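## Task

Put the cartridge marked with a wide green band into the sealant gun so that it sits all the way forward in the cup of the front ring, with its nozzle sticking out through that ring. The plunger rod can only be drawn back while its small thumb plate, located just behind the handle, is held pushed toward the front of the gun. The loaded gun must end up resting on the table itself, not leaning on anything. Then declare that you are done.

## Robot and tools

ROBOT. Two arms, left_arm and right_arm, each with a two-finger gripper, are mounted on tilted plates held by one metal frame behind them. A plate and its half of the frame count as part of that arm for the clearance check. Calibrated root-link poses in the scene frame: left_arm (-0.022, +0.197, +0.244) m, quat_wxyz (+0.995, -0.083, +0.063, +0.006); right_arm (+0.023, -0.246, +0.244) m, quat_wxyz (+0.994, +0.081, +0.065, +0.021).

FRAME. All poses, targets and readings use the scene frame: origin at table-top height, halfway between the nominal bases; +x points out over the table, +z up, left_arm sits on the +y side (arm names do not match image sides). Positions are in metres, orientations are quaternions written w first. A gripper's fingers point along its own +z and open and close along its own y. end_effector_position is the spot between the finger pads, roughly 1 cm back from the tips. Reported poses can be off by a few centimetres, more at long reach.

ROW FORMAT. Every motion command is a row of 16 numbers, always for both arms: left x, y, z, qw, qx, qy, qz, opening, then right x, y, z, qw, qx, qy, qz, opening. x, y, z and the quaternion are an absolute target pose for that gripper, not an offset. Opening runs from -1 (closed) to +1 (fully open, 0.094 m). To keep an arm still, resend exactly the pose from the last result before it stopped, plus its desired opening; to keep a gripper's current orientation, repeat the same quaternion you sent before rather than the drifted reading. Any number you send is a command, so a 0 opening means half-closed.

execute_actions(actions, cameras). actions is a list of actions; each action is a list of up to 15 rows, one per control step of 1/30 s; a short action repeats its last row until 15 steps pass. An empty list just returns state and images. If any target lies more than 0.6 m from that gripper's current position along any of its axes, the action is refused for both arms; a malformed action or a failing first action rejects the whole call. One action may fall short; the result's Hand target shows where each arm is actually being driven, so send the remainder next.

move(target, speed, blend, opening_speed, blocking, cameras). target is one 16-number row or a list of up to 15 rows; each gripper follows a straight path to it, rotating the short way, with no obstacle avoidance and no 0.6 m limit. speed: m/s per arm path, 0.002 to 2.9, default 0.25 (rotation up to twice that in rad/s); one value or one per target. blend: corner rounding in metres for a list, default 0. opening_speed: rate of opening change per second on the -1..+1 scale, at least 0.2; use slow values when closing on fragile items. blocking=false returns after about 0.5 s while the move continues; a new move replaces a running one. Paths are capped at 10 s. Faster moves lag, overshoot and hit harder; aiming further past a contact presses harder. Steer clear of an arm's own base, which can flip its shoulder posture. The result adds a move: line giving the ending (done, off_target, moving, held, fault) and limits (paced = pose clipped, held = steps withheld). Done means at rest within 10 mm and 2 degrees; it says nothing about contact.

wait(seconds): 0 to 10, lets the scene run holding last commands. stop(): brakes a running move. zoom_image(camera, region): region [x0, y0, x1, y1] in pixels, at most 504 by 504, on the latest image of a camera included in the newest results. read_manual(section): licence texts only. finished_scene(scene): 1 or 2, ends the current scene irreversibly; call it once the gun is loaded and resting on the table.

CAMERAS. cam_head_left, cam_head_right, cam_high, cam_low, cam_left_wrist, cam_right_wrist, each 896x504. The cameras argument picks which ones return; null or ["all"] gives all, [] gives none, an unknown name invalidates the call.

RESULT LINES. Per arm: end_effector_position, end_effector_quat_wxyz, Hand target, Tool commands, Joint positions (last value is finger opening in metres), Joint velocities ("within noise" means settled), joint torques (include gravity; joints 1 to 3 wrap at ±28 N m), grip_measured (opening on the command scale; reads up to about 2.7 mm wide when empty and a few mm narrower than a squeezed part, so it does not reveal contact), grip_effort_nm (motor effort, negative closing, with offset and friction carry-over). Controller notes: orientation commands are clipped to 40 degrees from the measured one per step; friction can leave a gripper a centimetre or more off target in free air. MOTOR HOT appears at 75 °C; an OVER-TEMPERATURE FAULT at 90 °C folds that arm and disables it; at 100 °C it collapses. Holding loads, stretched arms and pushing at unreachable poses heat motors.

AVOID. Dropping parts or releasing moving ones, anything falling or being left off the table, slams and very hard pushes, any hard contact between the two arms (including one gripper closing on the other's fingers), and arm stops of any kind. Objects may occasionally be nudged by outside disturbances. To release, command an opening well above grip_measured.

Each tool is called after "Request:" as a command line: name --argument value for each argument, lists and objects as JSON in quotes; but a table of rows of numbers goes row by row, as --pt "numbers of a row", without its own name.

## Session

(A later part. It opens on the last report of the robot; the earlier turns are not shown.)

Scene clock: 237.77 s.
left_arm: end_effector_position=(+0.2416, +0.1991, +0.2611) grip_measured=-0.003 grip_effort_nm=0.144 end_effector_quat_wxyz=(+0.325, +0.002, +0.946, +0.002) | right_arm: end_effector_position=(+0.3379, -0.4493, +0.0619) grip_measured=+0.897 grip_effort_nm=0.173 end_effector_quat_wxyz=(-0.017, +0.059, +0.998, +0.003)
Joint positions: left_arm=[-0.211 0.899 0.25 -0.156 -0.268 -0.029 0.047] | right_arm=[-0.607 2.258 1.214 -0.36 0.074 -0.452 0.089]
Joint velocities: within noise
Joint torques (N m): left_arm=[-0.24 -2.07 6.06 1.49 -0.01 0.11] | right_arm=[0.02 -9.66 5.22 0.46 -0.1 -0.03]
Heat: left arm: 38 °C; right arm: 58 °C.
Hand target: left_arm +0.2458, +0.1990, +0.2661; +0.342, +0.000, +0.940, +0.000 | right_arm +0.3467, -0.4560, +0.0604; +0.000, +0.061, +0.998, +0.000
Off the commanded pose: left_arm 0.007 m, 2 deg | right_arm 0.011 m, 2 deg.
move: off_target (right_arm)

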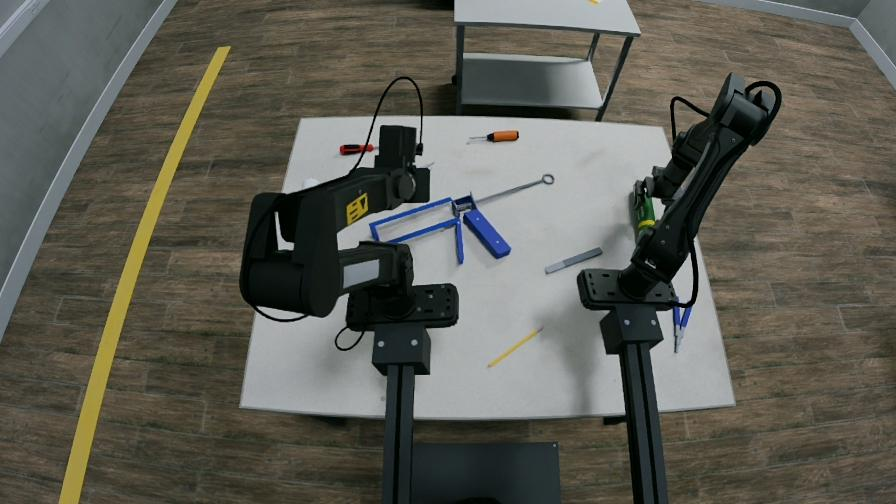

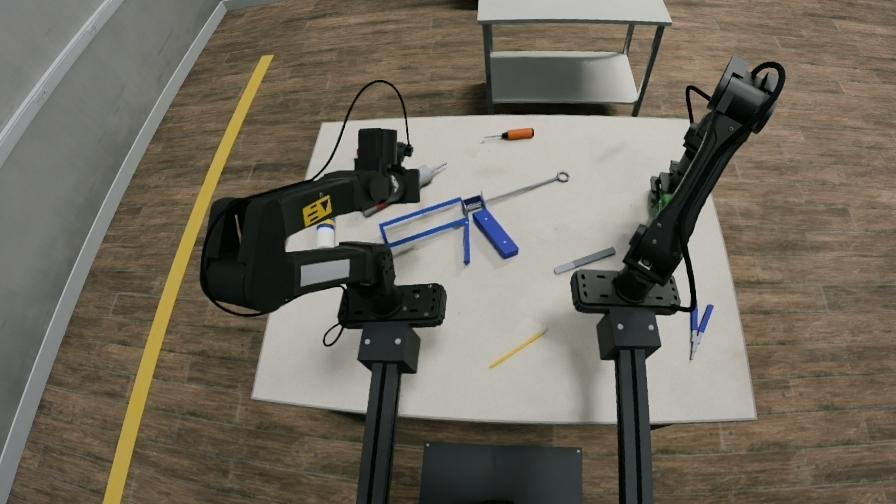

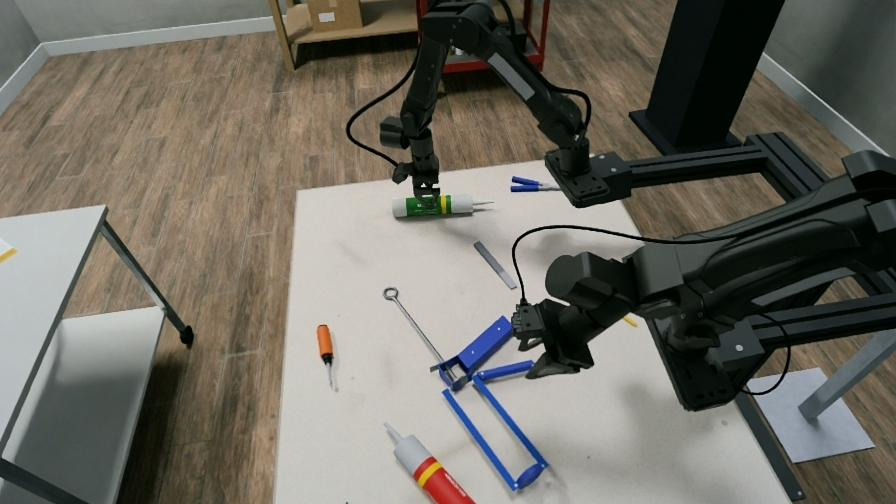

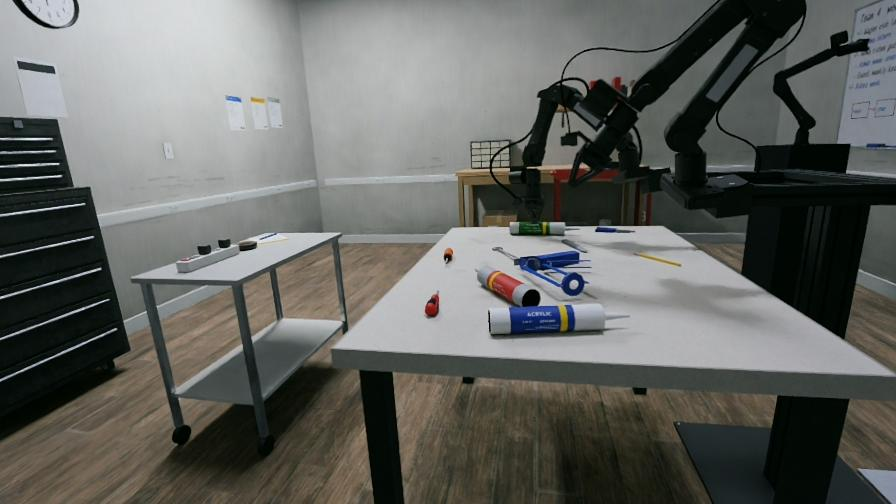

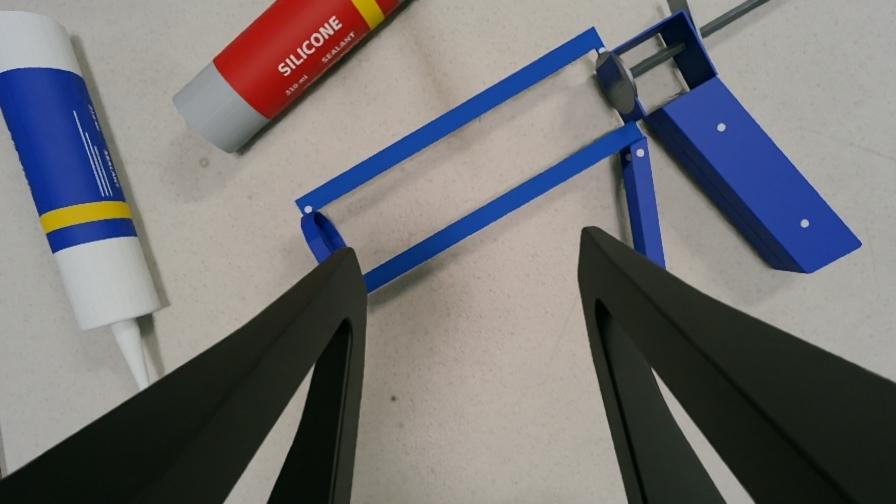

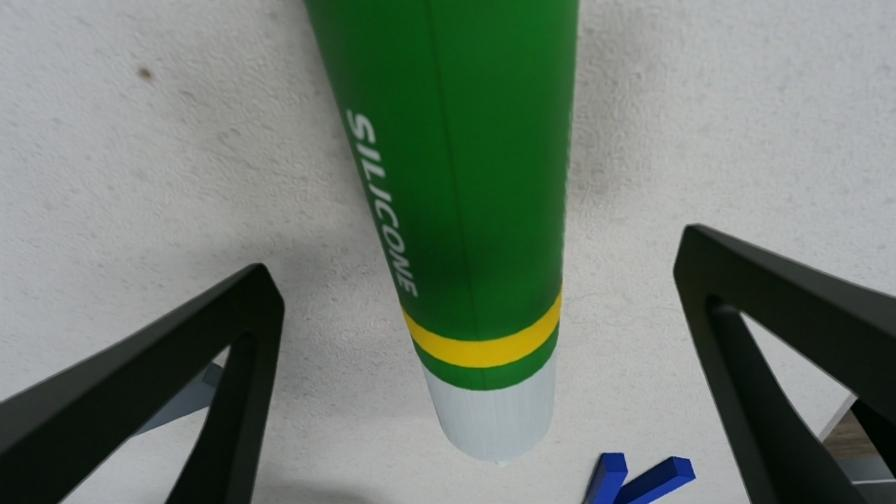

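Request:
move --target '[0.246,0.199,0.266,0.342,0,0.94,0,0.0,0.349,-0.456,0.018,0,0.0610,0.9981,0,0.9]' --speed 0.15 --cameras '["cam_right_wrist"]'

Request:
move --target '[0.246,0.199,0.266,0.342,0,0.94,0,0.0,0.349,-0.456,0.018,0,0.0610,0.9981,0,-0.05]' --opening_speed 1.2 --cameras '["cam_right_wrist"]'

Scene clock: 241.27 s.
left_arm: end_effector_position=(+0.2418, +0.1991, +0.2612) grip_measured=-0.003 grip_effort_nm=0.144 end_effector_quat_wxyz=(+0.325, +0.001, +0.946, +0.002) | right_arm: end_effector_position=(+0.3418, -0.4489, +0.0211) grip_measured=+0.897 grip_effort_nm=0.178 end_effector_quat_wxyz=(-0.016, +0.057, +0.998, +0.002)
Joint positions: left_arm=[-0.211 0.899 0.25 -0.155 -0.268 -0.029 0.047] | right_arm=[-0.607 2.397 1.267 -0.271 0.074 -0.455 0.089]
Joint velocities: within noise
Joint torques (N m): left_arm=[-0.25 -1.92 5.96 1.5 0 0.1] | right_arm=[-0.24 -9.76 4.68 0.46 -0.09 -0.04]
Heat: left arm: 37 °C; right arm: 57 °C.
Hand target: left_arm +0.2459, +0.1990, +0.2661; +0.342, +0.000, +0.940, +0.000 | right_arm +0.3488, -0.4561, +0.0184; +0.000, +0.061, +0.998, +0.000
Off the commanded pose: left_arm 0.006 m, 2 deg | right_arm 0.011 m, 2 deg.
move: off_target (right_arm)
Images, in order (width x height): cam_right_wrist 896x504.

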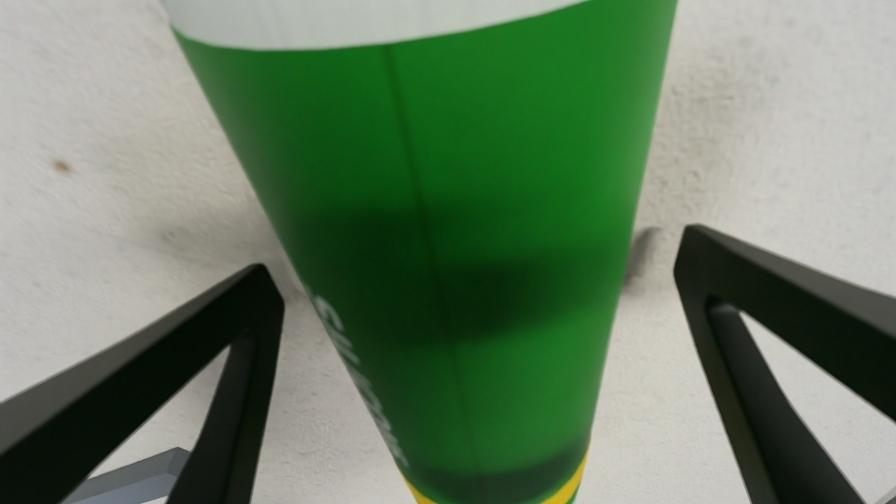

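Scene clock: 242.27 s.
left_arm: end_effector_position=(+0.2418, +0.1991, +0.2612) grip_measured=-0.003 grip_effort_nm=0.139 end_effector_quat_wxyz=(+0.325, +0.001, +0.946, +0.002) | right_arm: end_effector_position=(+0.3419, -0.4491, +0.0211) grip_measured=+0.026 grip_effort_nm=-1.009 end_effector_quat_wxyz=(-0.015, +0.057, +0.998, +0.002)
Joint positions: left_arm=[-0.211 0.899 0.25 -0.155 -0.268 -0.029 0.047] | right_arm=[-0.608 2.397 1.267 -0.27 0.073 -0.457 0.048]
Joint velocities: within noise
Joint torques (N m): left_arm=[-0.24 -1.98 6.04 1.47 0.03 0.08] | right_arm=[-0.2 -9.74 4.67 0.44 -0.1 -0.03]
Heat: left arm: 37 °C; right arm: 56 °C.
Hand target: left_arm +0.2459, +0.1990, +0.2661; +0.342, +0.000, +0.940, +0.000 | right_arm +0.3488, -0.4560, +0.0184; +0.000, +0.061, +0.998, +0.000
Off the commanded pose: left_arm 0.006 m, 2 deg | right_arm 0.010 m, 2 deg.
move: done
Images, in order (width x height): cam_right_wrist 896x504.

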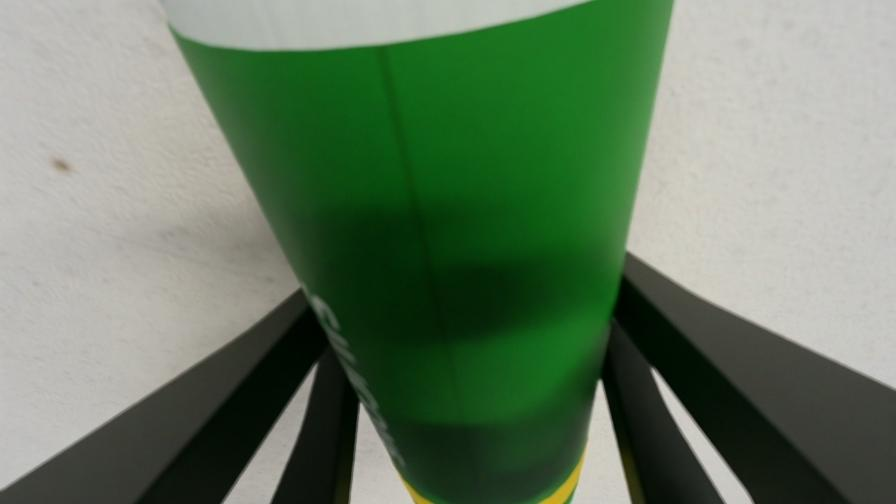

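Request:
move --pt "0.246 0.199 0.266 0.342 0 0.94 0 0.0 0.349 -0.456 0.11 0 0.0610 0.9981 0 -0.05" --pt "0.246 0.199 0.266 0.342 0 0.94 0 0.0 0.382 -0.275 0.12 0 0.6691 0.7431 0 -0.05" --speed 0.25

Scene clock: 249.67 s.
left_arm: end_effector_position=(+0.2419, +0.1991, +0.2613) grip_measured=-0.003 grip_effort_nm=0.144 end_effector_quat_wxyz=(+0.325, +0.001, +0.946, +0.002) | right_arm: end_effector_position=(+0.3681, -0.2744, +0.1073) grip_measured=+0.026 grip_effort_nm=-1.009 end_effector_quat_wxyz=(-0.021, +0.668, +0.744, -0.006)
Joint positions: left_arm=[-0.211 0.899 0.25 -0.155 -0.268 -0.029 0.047] | right_arm=[-0.107 2.129 1.095 -0.433 0.134 1.395 0.048]
Joint velocities: within noise
Joint torques (N m): left_arm=[-0.25 -2.04 6.02 1.46 0.01 0.09] | right_arm=[2.85 -12.04 5.57 0.05 0.13 0.1]
Heat: left arm: 36 °C; right arm: 55 °C.
Hand target: left_arm +0.2459, +0.1990, +0.2661; +0.342, +0.000, +0.940, +0.000 | right_arm +0.3818, -0.2749, +0.1200; +0.000, +0.669, +0.743, +0.000
Off the commanded pose: left_arm 0.006 m, 2 deg | right_arm 0.019 m, 3 deg.
move: off_target (right_arm)

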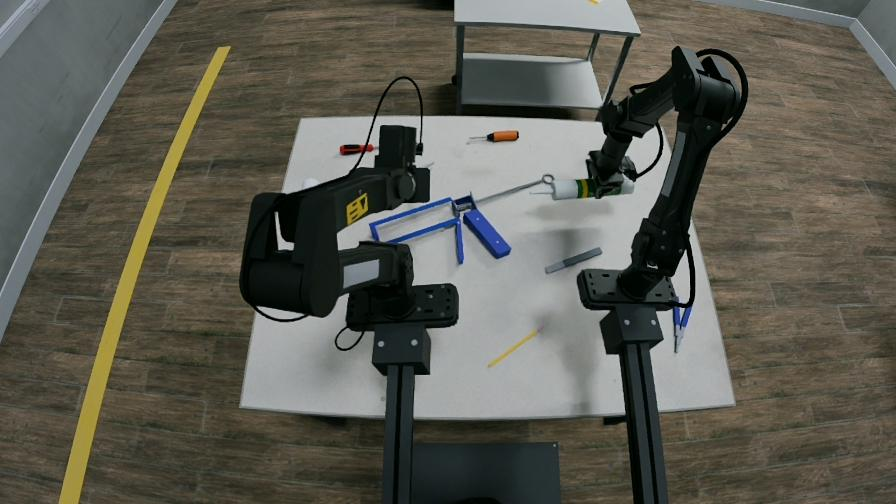

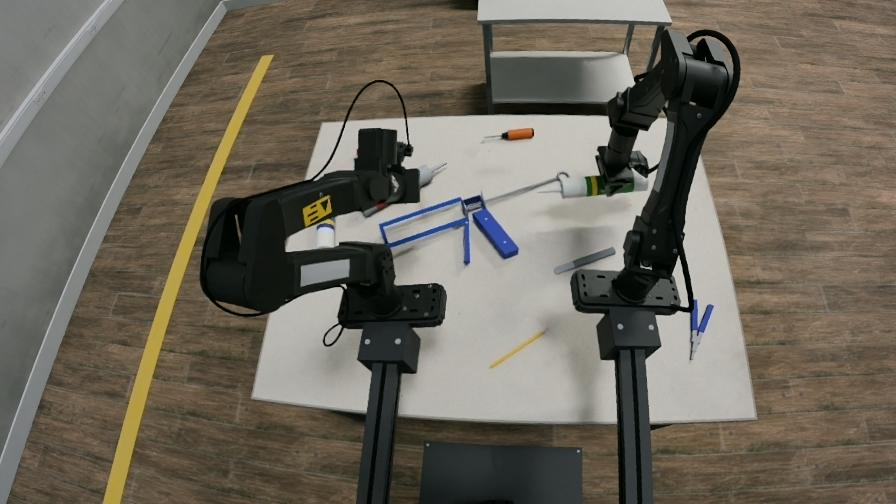

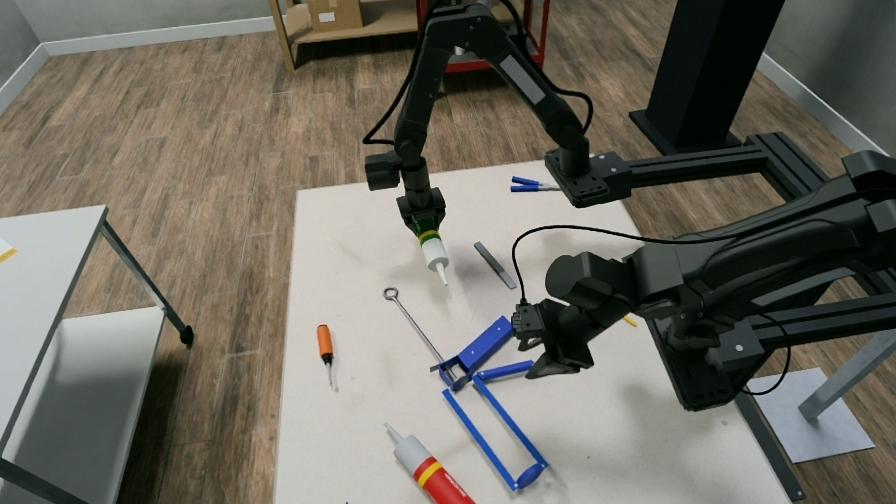

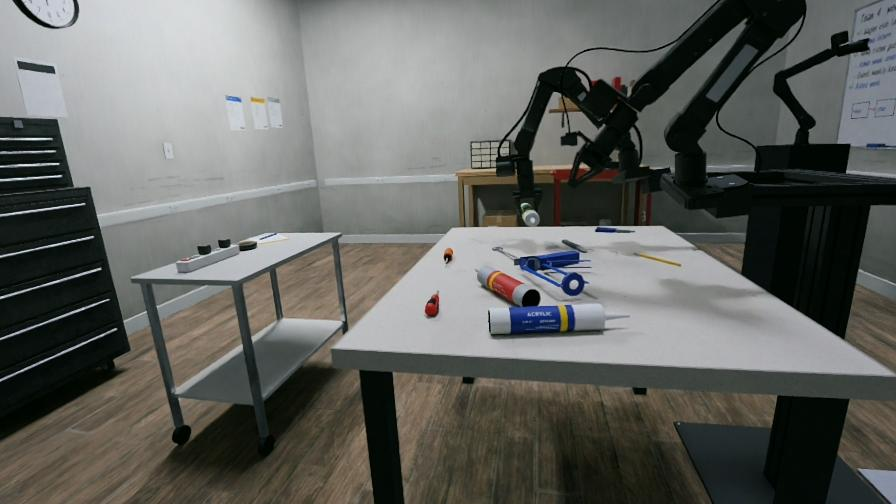

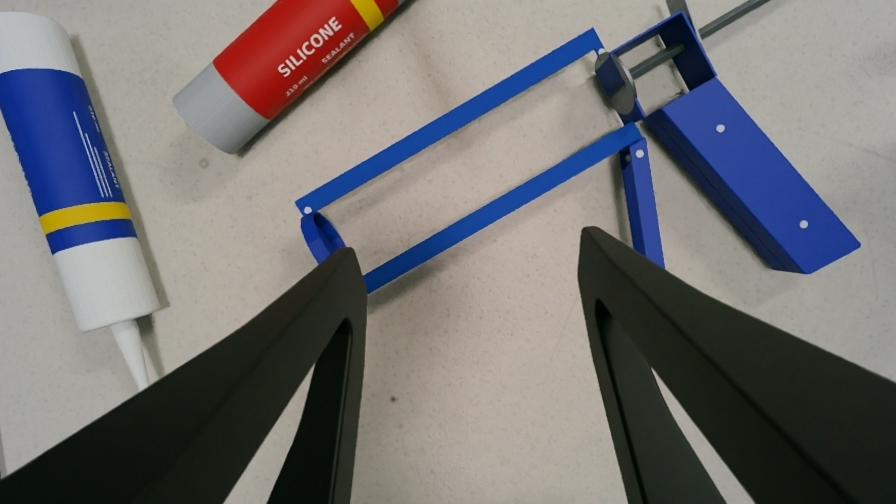

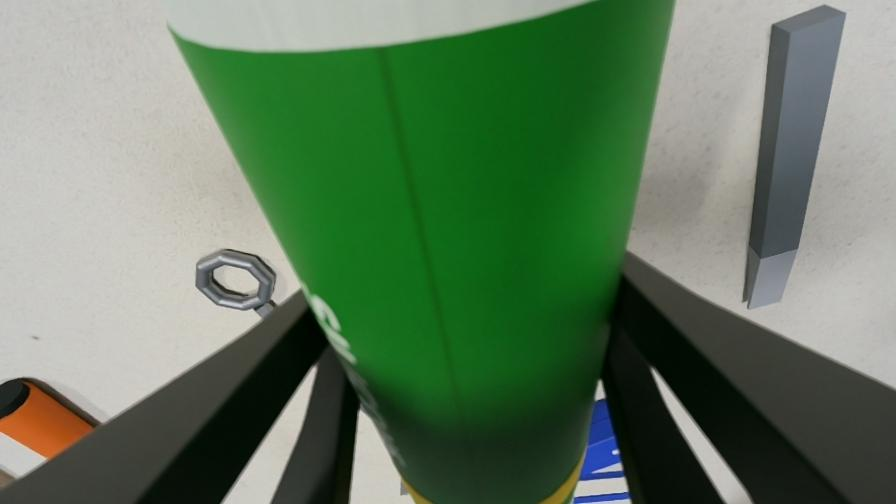

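Request:
move --target '[0.246,0.199,0.266,0.342,0,0.94,0,0.0,0.382,-0.275,0.035,0,0.6691,0.7431,0,-0.05]' --speed 0.12 --cameras '["cam_head_left"]'

Scene clock: 253.57 s.
left_arm: end_effector_position=(+0.2419, +0.1991, +0.2613) grip_measured=-0.003 grip_effort_nm=0.144 end_effector_quat_wxyz=(+0.325, +0.001, +0.946, +0.002) | right_arm: end_effector_position=(+0.3715, -0.2698, +0.0342) grip_measured=+0.026 grip_effort_nm=-1.009 end_effector_quat_wxyz=(-0.015, +0.667, +0.745, -0.003)
Joint positions: left_arm=[-0.211 0.899 0.25 -0.155 -0.268 -0.029 0.047] | right_arm=[-0.123 2.372 1.136 -0.214 0.134 1.373 0.048]
Joint velocities: within noise
Joint torques (N m): left_arm=[-0.21 -2.02 6.04 1.51 0.02 0.1] | right_arm=[1.17 -9.85 4.56 0.3 0.12 0]
Heat: left arm: 36 °C; right arm: 54 °C.
Hand target: left_arm +0.2458, +0.1990, +0.2661; +0.342, +0.000, +0.940, +0.000 | right_arm +0.3818, -0.2750, +0.0352; +0.000, +0.669, +0.743, +0.000
Off the commanded pose: left_arm 0.006 m, 2 deg | right_arm 0.012 m, 2 deg.
move: off_target (right_arm)
Images, in order (width x height): cam_head_left 896x504.

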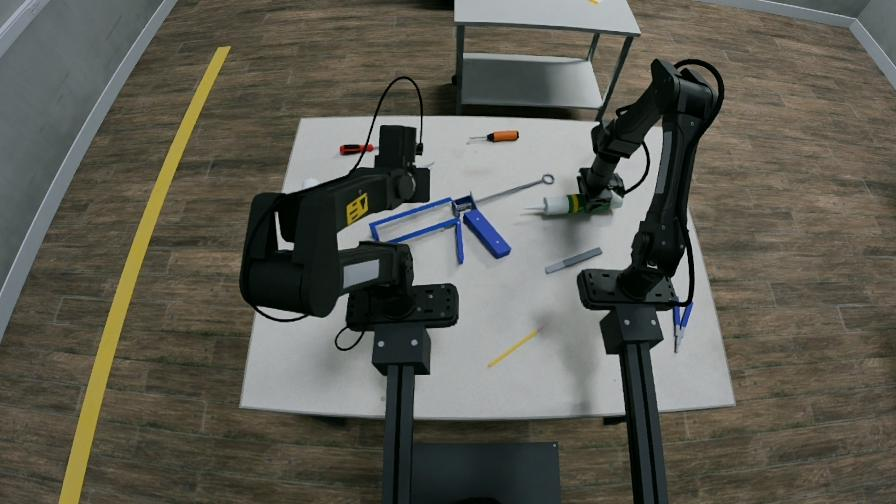

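Request:
move --target '[0.246,0.199,0.266,0.342,0,0.94,0,0.0,0.382,-0.275,0.021,0,0.6691,0.7431,0,-0.05]' --speed 0.08 --cameras '["cam_high"]'

Request:
move --target '[0.246,0.199,0.266,0.342,0,0.94,0,0.0,0.382,-0.275,0.021,0,0.6691,0.7431,0,0.4]' --opening_speed 0.8 --cameras '["cam_right_wrist"]'

Request:
move --target '[0.246,0.199,0.266,0.342,0,0.94,0,0.0,0.378,-0.275,0.15,0,0.6691,0.7431,0,0.9]' --speed 0.25 --cameras '["cam_right_wrist","cam_head_left"]'

Scene clock: 257.20 s.
left_arm: end_effector_position=(+0.2419, +0.1991, +0.2613) grip_measured=-0.003 grip_effort_nm=0.144 end_effector_quat_wxyz=(+0.325, +0.001, +0.946, +0.002) | right_arm: end_effector_position=(+0.3702, -0.2693, +0.0213) grip_measured=+0.026 grip_effort_nm=-1.009 end_effector_quat_wxyz=(-0.016, +0.666, +0.746, -0.004)
Joint positions: left_arm=[-0.211 0.899 0.25 -0.154 -0.268 -0.029 0.047] | right_arm=[-0.127 2.417 1.151 -0.188 0.134 1.367 0.048]
Joint velocities: within noise
Joint torques (N m): left_arm=[-0.27 -2.03 6.04 1.48 0.03 0.1] | right_arm=[1.1 -9.74 4.48 0.33 0.12 -0.05]
Heat: left arm: 36 °C; right arm: 53 °C.
Hand target: left_arm +0.2459, +0.1990, +0.2661; +0.342, +0.000, +0.940, +0.000 | right_arm +0.3818, -0.2750, +0.0214; +0.000, +0.669, +0.743, +0.000
Off the commanded pose: left_arm 0.006 m, 2 deg | right_arm 0.013 m, 2 deg.
move: off_target (right_arm)
Images, in order (width x height): cam_high 896x504.

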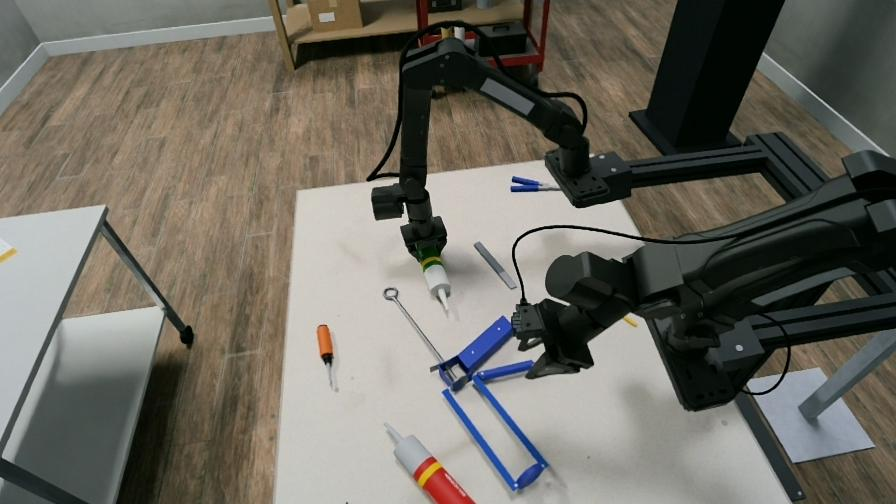

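Scene clock: 258.00 s.
left_arm: end_effector_position=(+0.2419, +0.1991, +0.2613) grip_measured=-0.003 grip_effort_nm=0.149 end_effector_quat_wxyz=(+0.325, +0.001, +0.946, +0.002) | right_arm: end_effector_position=(+0.3735, -0.2697, +0.0219) grip_measured=+0.397 grip_effort_nm=0.173 end_effector_quat_wxyz=(-0.014, +0.666, +0.746, -0.002)
Joint positions: left_arm=[-0.211 0.899 0.25 -0.154 -0.268 -0.029 0.047] | right_arm=[-0.127 2.417 1.158 -0.187 0.134 1.366 0.066]
Joint velocities: within noise
Joint torques (N m): left_arm=[-0.29 -1.91 6.15 1.47 -0.02 0.1] | right_arm=[1.2 -9.7 4.04 0.34 0.1 -0.03]
Heat: left arm: 36 °C; right arm: 53 °C.
Hand target: left_arm +0.2459, +0.1990, +0.2661; +0.342, +0.000, +0.940, +0.000 | right_arm +0.3818, -0.2750, +0.0212; +0.000, +0.669, +0.743, +0.000
Off the commanded pose: left_arm 0.006 m, 2 deg | right_arm 0.010 m, 2 deg.
move: done
Images, in order (width x height): cam_right_wrist 896x504.

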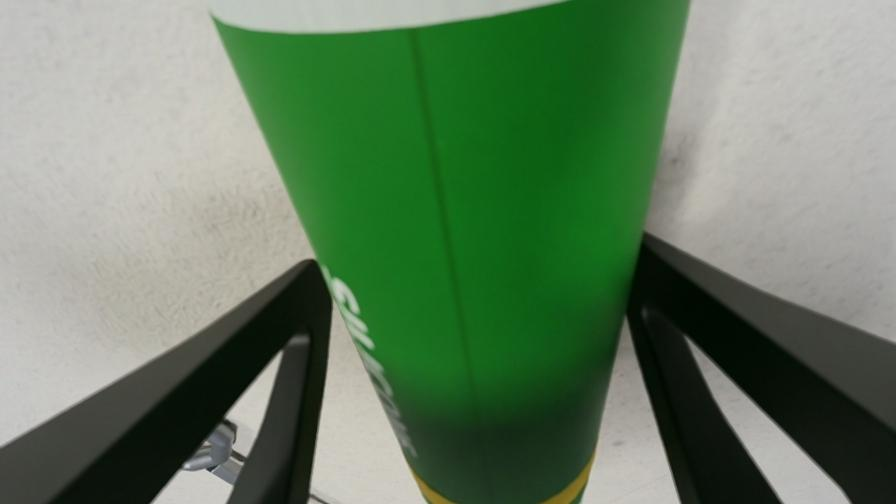

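Scene clock: 259.40 s.
left_arm: end_effector_position=(+0.2419, +0.1991, +0.2613) grip_measured=-0.003 grip_effort_nm=0.149 end_effector_quat_wxyz=(+0.325, +0.001, +0.946, +0.002) | right_arm: end_effector_position=(+0.3769, -0.2753, +0.1421) grip_measured=+0.897 grip_effort_nm=0.173 end_effector_quat_wxyz=(-0.007, +0.670, +0.742, +0.005)
Joint positions: left_arm=[-0.211 0.899 0.25 -0.154 -0.268 -0.029 0.047] | right_arm=[-0.093 2.025 1.104 -0.512 0.134 1.407 0.089]
Joint velocities: within noise
Joint torques (N m): left_arm=[-0.23 -1.98 6.16 1.5 0.03 0.1] | right_arm=[2.73 -10.95 4.89 -0.05 0.18 0.12]
Heat: left arm: 36 °C; right arm: 53 °C.
Hand target: left_arm +0.2459, +0.1990, +0.2661; +0.342, +0.000, +0.940, +0.000 | right_arm +0.3781, -0.2750, +0.1498; +0.000, +0.669, +0.743, +0.000
Off the commanded pose: left_arm 0.006 m, 2 deg | right_arm 0.008 m, 1 deg.
move: done
Images, in order (width x height): cam_head_left 896x504, cam_right_wrist 896x504.

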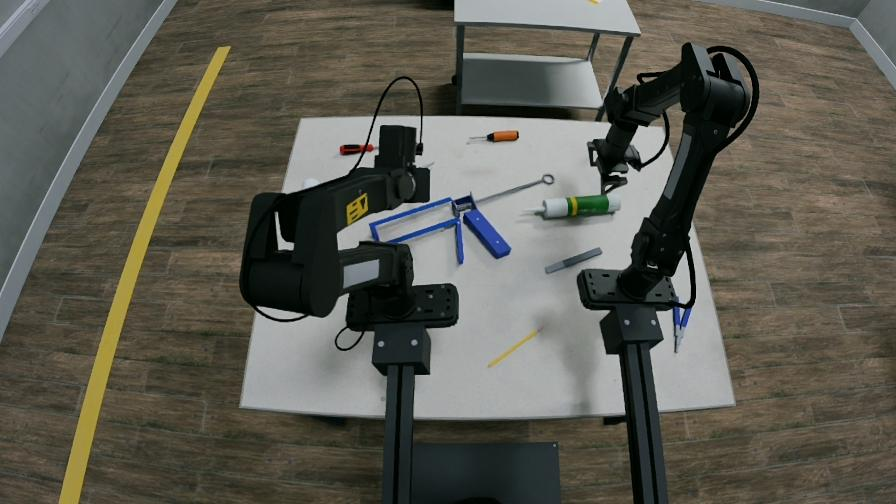

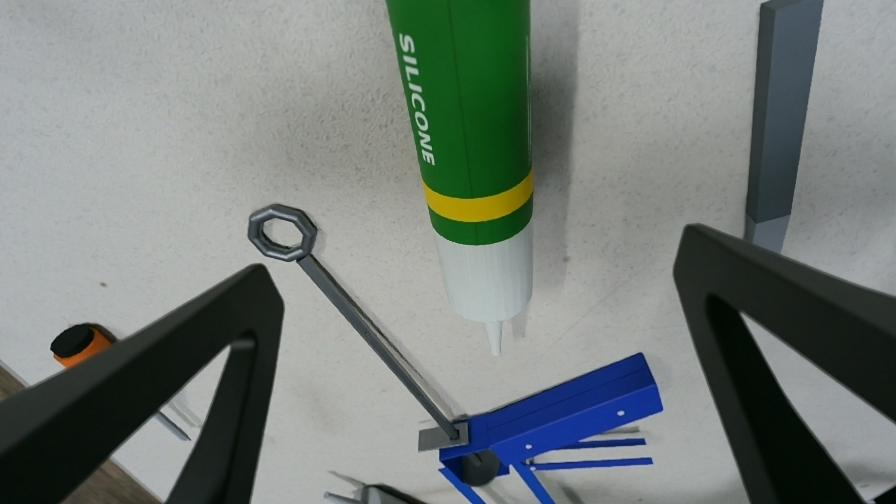

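Request:
move --pt "0.246 0.199 0.266 0.342 0 0.94 0 0.0 0.376 -0.276 0.15 0 -0.0523 0.9986 0 0.9" --pt "0.246 0.199 0.266 0.342 0 0.94 0 0.0 0.374 -0.280 0.13 0 -0.7373 0.6756 0 0.9" --speed 0.8 --cameras '["cam_right_wrist","cam_head_left"]'

Scene clock: 281.70 s.
left_arm: end_effector_position=(+0.2419, +0.1991, +0.2613) grip_measured=-0.003 grip_effort_nm=0.144 end_effector_quat_wxyz=(+0.325, +0.001, +0.946, +0.002) | right_arm: end_effector_position=(+0.3750, -0.2804, +0.1343) grip_measured=+0.897 grip_effort_nm=0.159 end_effector_quat_wxyz=(+0.005, +0.737, -0.675, +0.005)
Joint positions: left_arm=[-0.211 0.899 0.25 -0.154 -0.268 -0.029 0.047] | right_arm=[-0.095 2.04 1.086 -0.473 0.166 -1.723 0.089]
Joint velocities: within noise
Joint torques (N m): left_arm=[-0.2 -1.92 6.11 1.47 -0.02 0.11] | right_arm=[0.81 -8.39 3.9 0.39 -0.13 -0.03]
Heat: left arm: 35 °C; right arm: 52 °C.
Hand target: left_arm +0.2459, +0.1990, +0.2661; +0.342, +0.000, +0.940, +0.000 | right_arm +0.3739, -0.2799, +0.1300; +0.000, +0.737, -0.676, +0.000
Off the commanded pose: left_arm 0.006 m, 2 deg | right_arm 0.004 m, 1 deg.
move: done
Images, in order (width x height): cam_head_left 896x504, cam_right_wrist 896x504.

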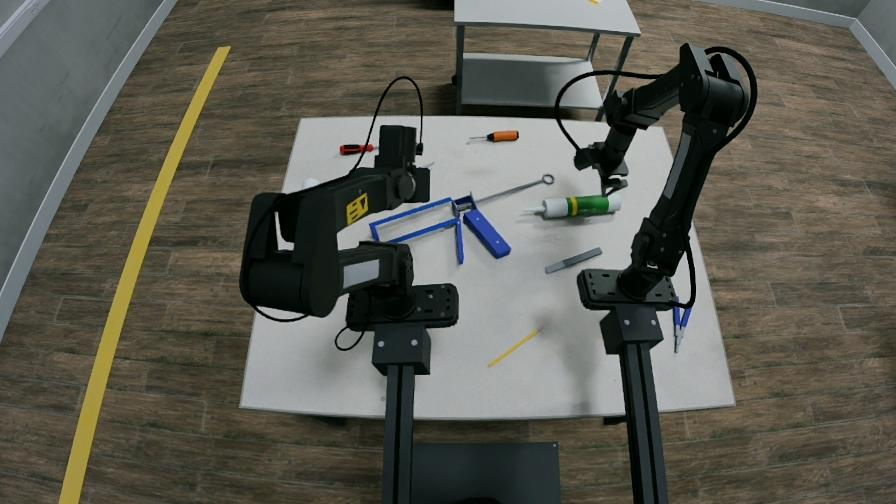

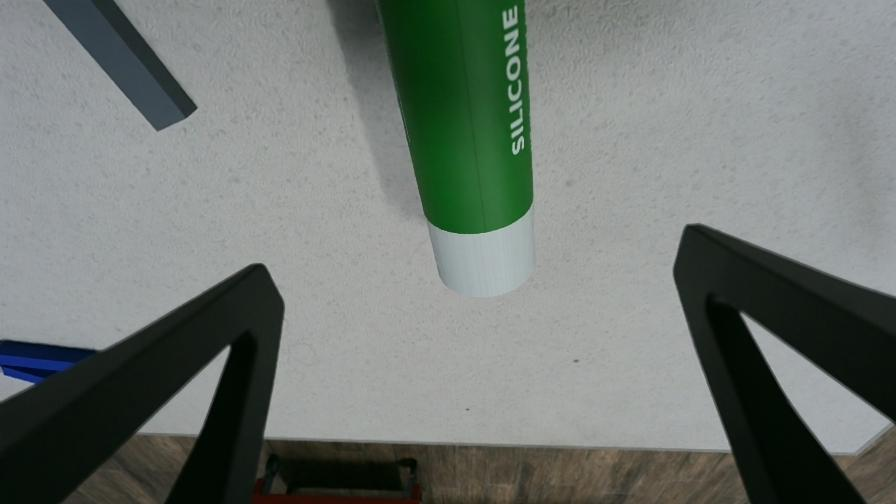

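Request:
move --target '[0.246,0.199,0.266,0.342,0,0.94,0,0.0,0.378,-0.289,0.06,0,-0.7373,0.6756,0,0.9]' --speed 0.25 --cameras '["cam_right_wrist"]'

Scene clock: 288.67 s.
left_arm: end_effector_position=(+0.2419, +0.1991, +0.2613) grip_measured=-0.003 grip_effort_nm=0.149 end_effector_quat_wxyz=(+0.325, +0.001, +0.946, +0.002) | right_arm: end_effector_position=(+0.3704, -0.2902, +0.0619) grip_measured=+0.897 grip_effort_nm=0.164 end_effector_quat_wxyz=(+0.014, +0.738, -0.675, -0.001)
Joint positions: left_arm=[-0.211 0.899 0.25 -0.154 -0.268 -0.029 0.047] | right_arm=[-0.152 2.267 1.102 -0.273 0.164 -1.777 0.089]
Joint velocities: within noise
Joint torques (N m): left_arm=[-0.34 -1.99 6.06 1.49 0.01 0.1] | right_arm=[1.01 -8.94 4.51 0.34 -0.18 -0.07]
Heat: left arm: 35 °C; right arm: 51 °C.
Hand target: left_arm +0.2458, +0.1990, +0.2660; +0.342, +0.000, +0.940, +0.000 | right_arm +0.3779, -0.2891, +0.0602; +0.000, +0.737, -0.676, +0.000
Off the commanded pose: left_arm 0.006 m, 2 deg | right_arm 0.008 m, 2 deg.
move: done
Images, in order (width x height): cam_right_wrist 896x504.

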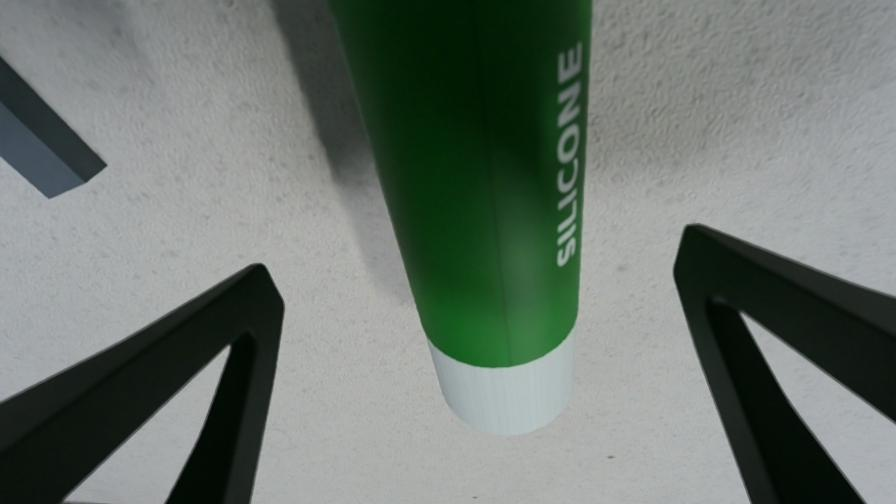

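Request:
move --target '[0.246,0.199,0.266,0.342,0,0.94,0,0.0,0.383,-0.287,0.027,0,-0.7373,0.6756,0,0.9]' --speed 0.15 --cameras '["cam_right_wrist"]'

Request:
move --target '[0.246,0.199,0.266,0.342,0,0.94,0,0.0,0.383,-0.287,0.027,0,-0.7373,0.6756,0,-0.08]' --opening_speed 1.2 --cameras '["cam_right_wrist"]'

Scene clock: 293.37 s.
left_arm: end_effector_position=(+0.2420, +0.1991, +0.2614) grip_measured=-0.003 grip_effort_nm=0.144 end_effector_quat_wxyz=(+0.326, +0.001, +0.945, +0.002) | right_arm: end_effector_position=(+0.3772, -0.2862, +0.0305) grip_measured=+0.897 grip_effort_nm=0.164 end_effector_quat_wxyz=(+0.012, +0.740, -0.673, +0.000)
Joint positions: left_arm=[-0.211 0.899 0.25 -0.154 -0.268 -0.029 0.047] | right_arm=[-0.152 2.386 1.158 -0.205 0.163 -1.783 0.089]
Joint velocities: within noise
Joint torques (N m): left_arm=[-0.21 -2 6.04 1.46 0.03 0.11] | right_arm=[0.66 -9.03 4.19 0.37 -0.16 -0.07]
Heat: left arm: 34 °C; right arm: 50 °C.
Hand target: left_arm +0.2459, +0.1990, +0.2661; +0.342, +0.000, +0.940, +0.000 | right_arm +0.3830, -0.2871, +0.0272; +0.000, +0.737, -0.676, +0.000
Off the commanded pose: left_arm 0.006 m, 2 deg | right_arm 0.007 m, 1 deg.
move: done
Images, in order (width x height): cam_right_wrist 896x504.

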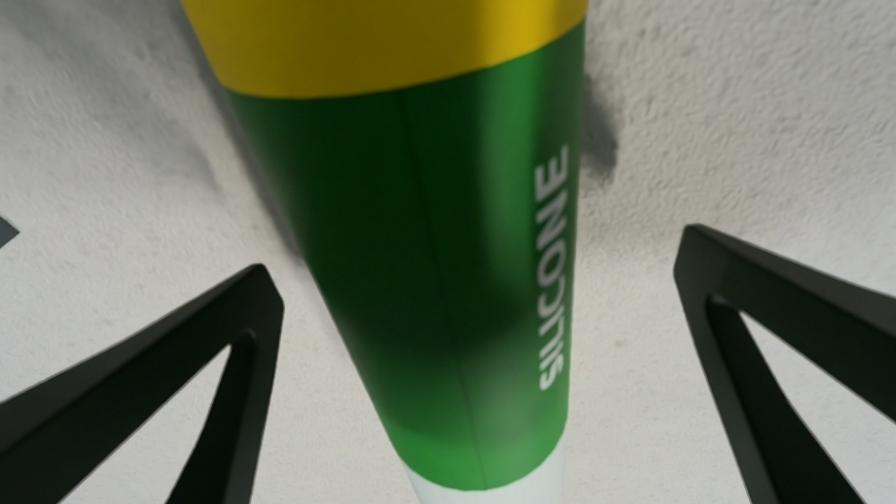

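Scene clock: 294.40 s.
left_arm: end_effector_position=(+0.2420, +0.1991, +0.2614) grip_measured=-0.003 grip_effort_nm=0.154 end_effector_quat_wxyz=(+0.326, +0.001, +0.945, +0.002) | right_arm: end_effector_position=(+0.3775, -0.2873, +0.0304) grip_measured=+0.016 grip_effort_nm=-1.004 end_effector_quat_wxyz=(+0.012, +0.739, -0.674, +0.001)
Joint positions: left_arm=[-0.211 0.899 0.25 -0.154 -0.268 -0.029 0.047] | right_arm=[-0.155 2.386 1.158 -0.203 0.162 -1.785 0.048]
Joint velocities: within noise
Joint torques (N m): left_arm=[-0.31 -1.99 6.05 1.5 0.04 0.08] | right_arm=[0.88 -9.07 4.23 0.35 -0.17 -0.06]
Heat: left arm: 34 °C; right arm: 50 °C.
Hand target: left_arm +0.2459, +0.1990, +0.2661; +0.342, +0.000, +0.940, +0.000 | right_arm +0.3829, -0.2871, +0.0272; +0.000, +0.737, -0.676, +0.000
Off the commanded pose: left_arm 0.006 m, 2 deg | right_arm 0.006 m, 1 deg.
move: done
Images, in order (width x height): cam_right_wrist 896x504.

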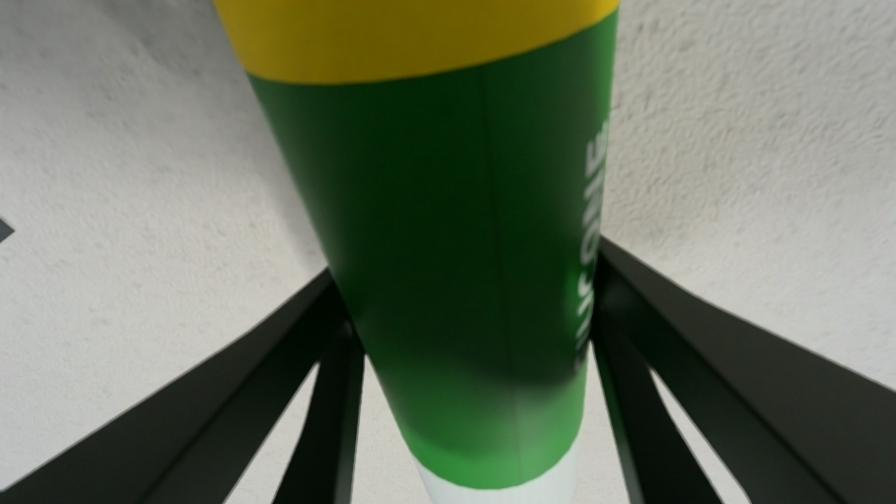

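Request:
move --pt "0.21 0.28 0.27 0 -0.454 0.891 0 0.0 0.383 -0.287 0.12 0 -0.7373 0.6756 0 -0.08" --pt "0.17 0.37 0.18 0 -0.9613 0.2756 0 0.0 0.383 -0.20 0.19 0 -0.788 0.616 0 -0.08" --speed 0.35

Scene clock: 326.40 s.
left_arm: end_effector_position=(+0.1725, +0.3708, +0.1850) grip_measured=-0.003 grip_effort_nm=0.144 end_effector_quat_wxyz=(-0.004, +0.959, -0.284, +0.002) | right_arm: end_effector_position=(+0.3685, -0.2059, +0.1653) grip_measured=+0.016 grip_effort_nm=-1.004 end_effector_quat_wxyz=(+0.023, +0.787, -0.617, -0.015)
Joint positions: left_arm=[0.688 1.526 0.679 -0.512 -0.048 -1.861 0.047] | right_arm=[0.136 2.028 1.164 -0.657 0.188 -1.633 0.048]
Joint velocities: within noise
Joint torques (N m): left_arm=[0.24 -3.62 3.86 0.39 0.01 -0.09] | right_arm=[3.4 -14 7.6 -0.22 -0.05 0.04]
Heat: left arm: 34 °C; right arm: 49 °C.
Hand target: left_arm +0.1700, +0.3699, +0.1802; +0.000, +0.961, -0.276, +0.000 | right_arm +0.3824, -0.2001, +0.1892; +0.000, +0.788, -0.616, +0.000
Off the commanded pose: left_arm 0.006 m, 1 deg | right_arm 0.029 m, 3 deg.
move: off_target (right_arm)

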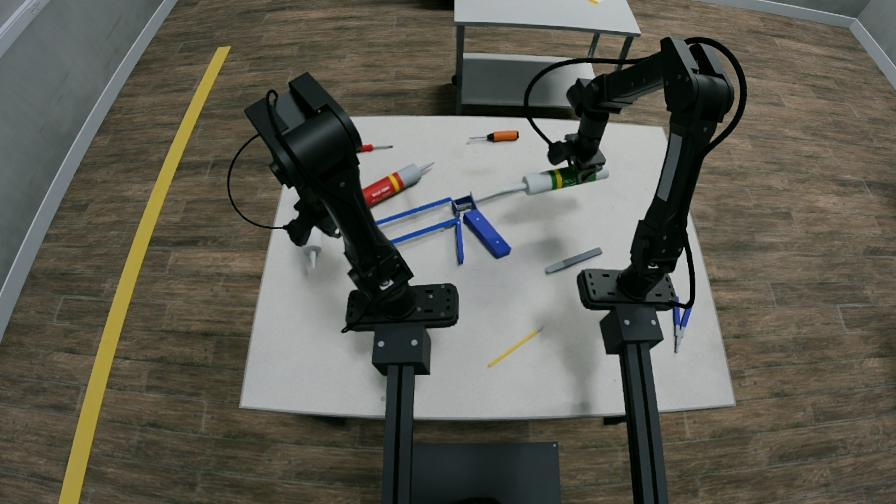

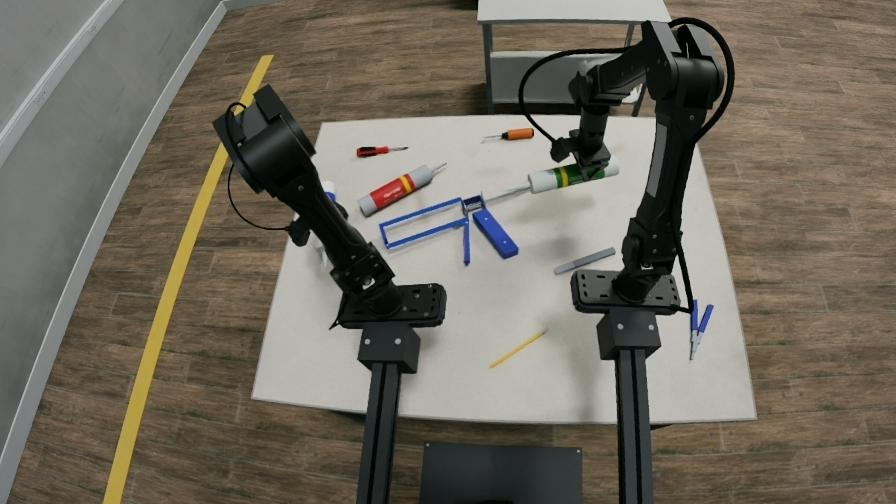

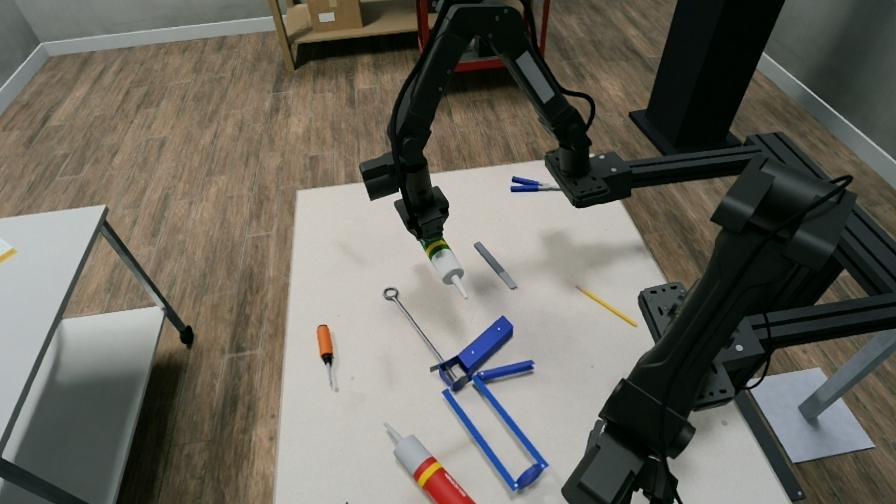

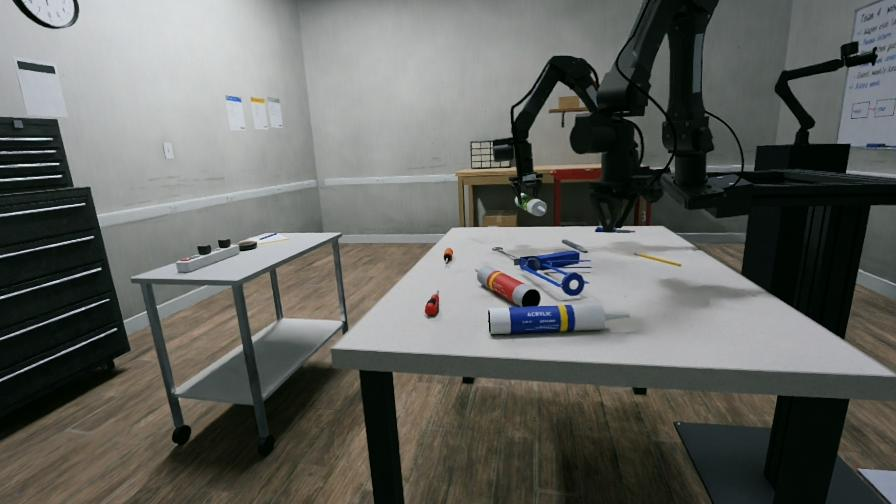

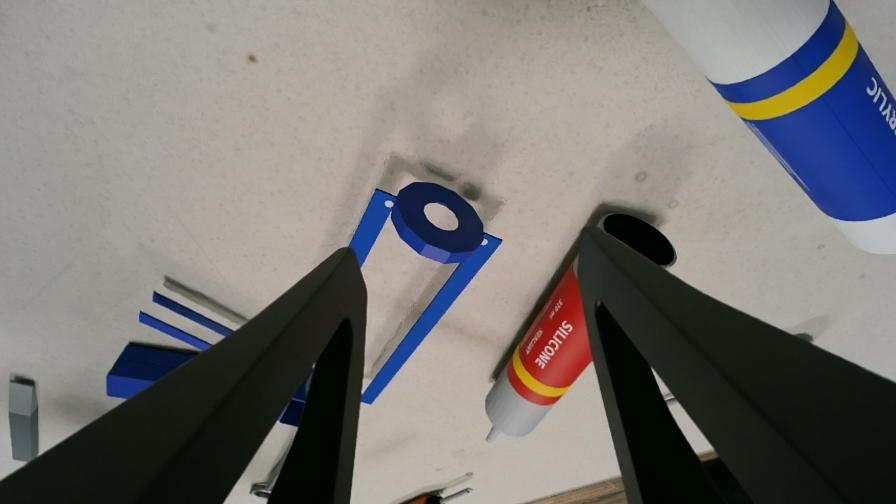

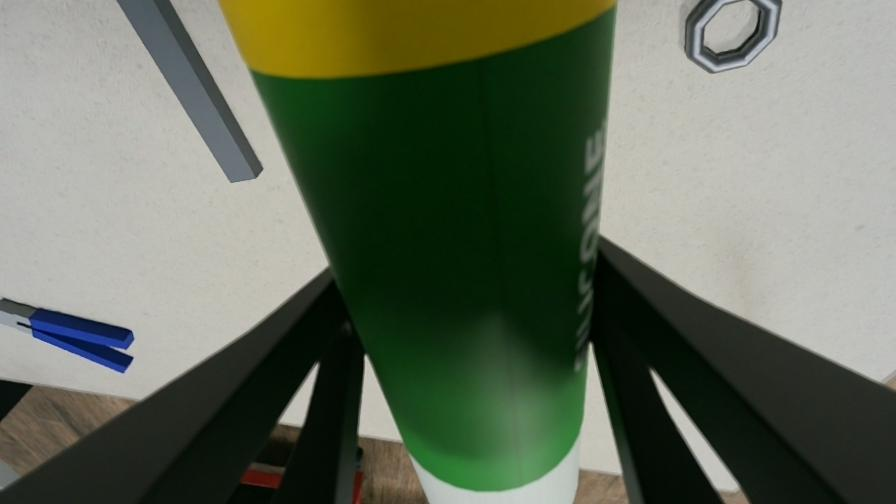

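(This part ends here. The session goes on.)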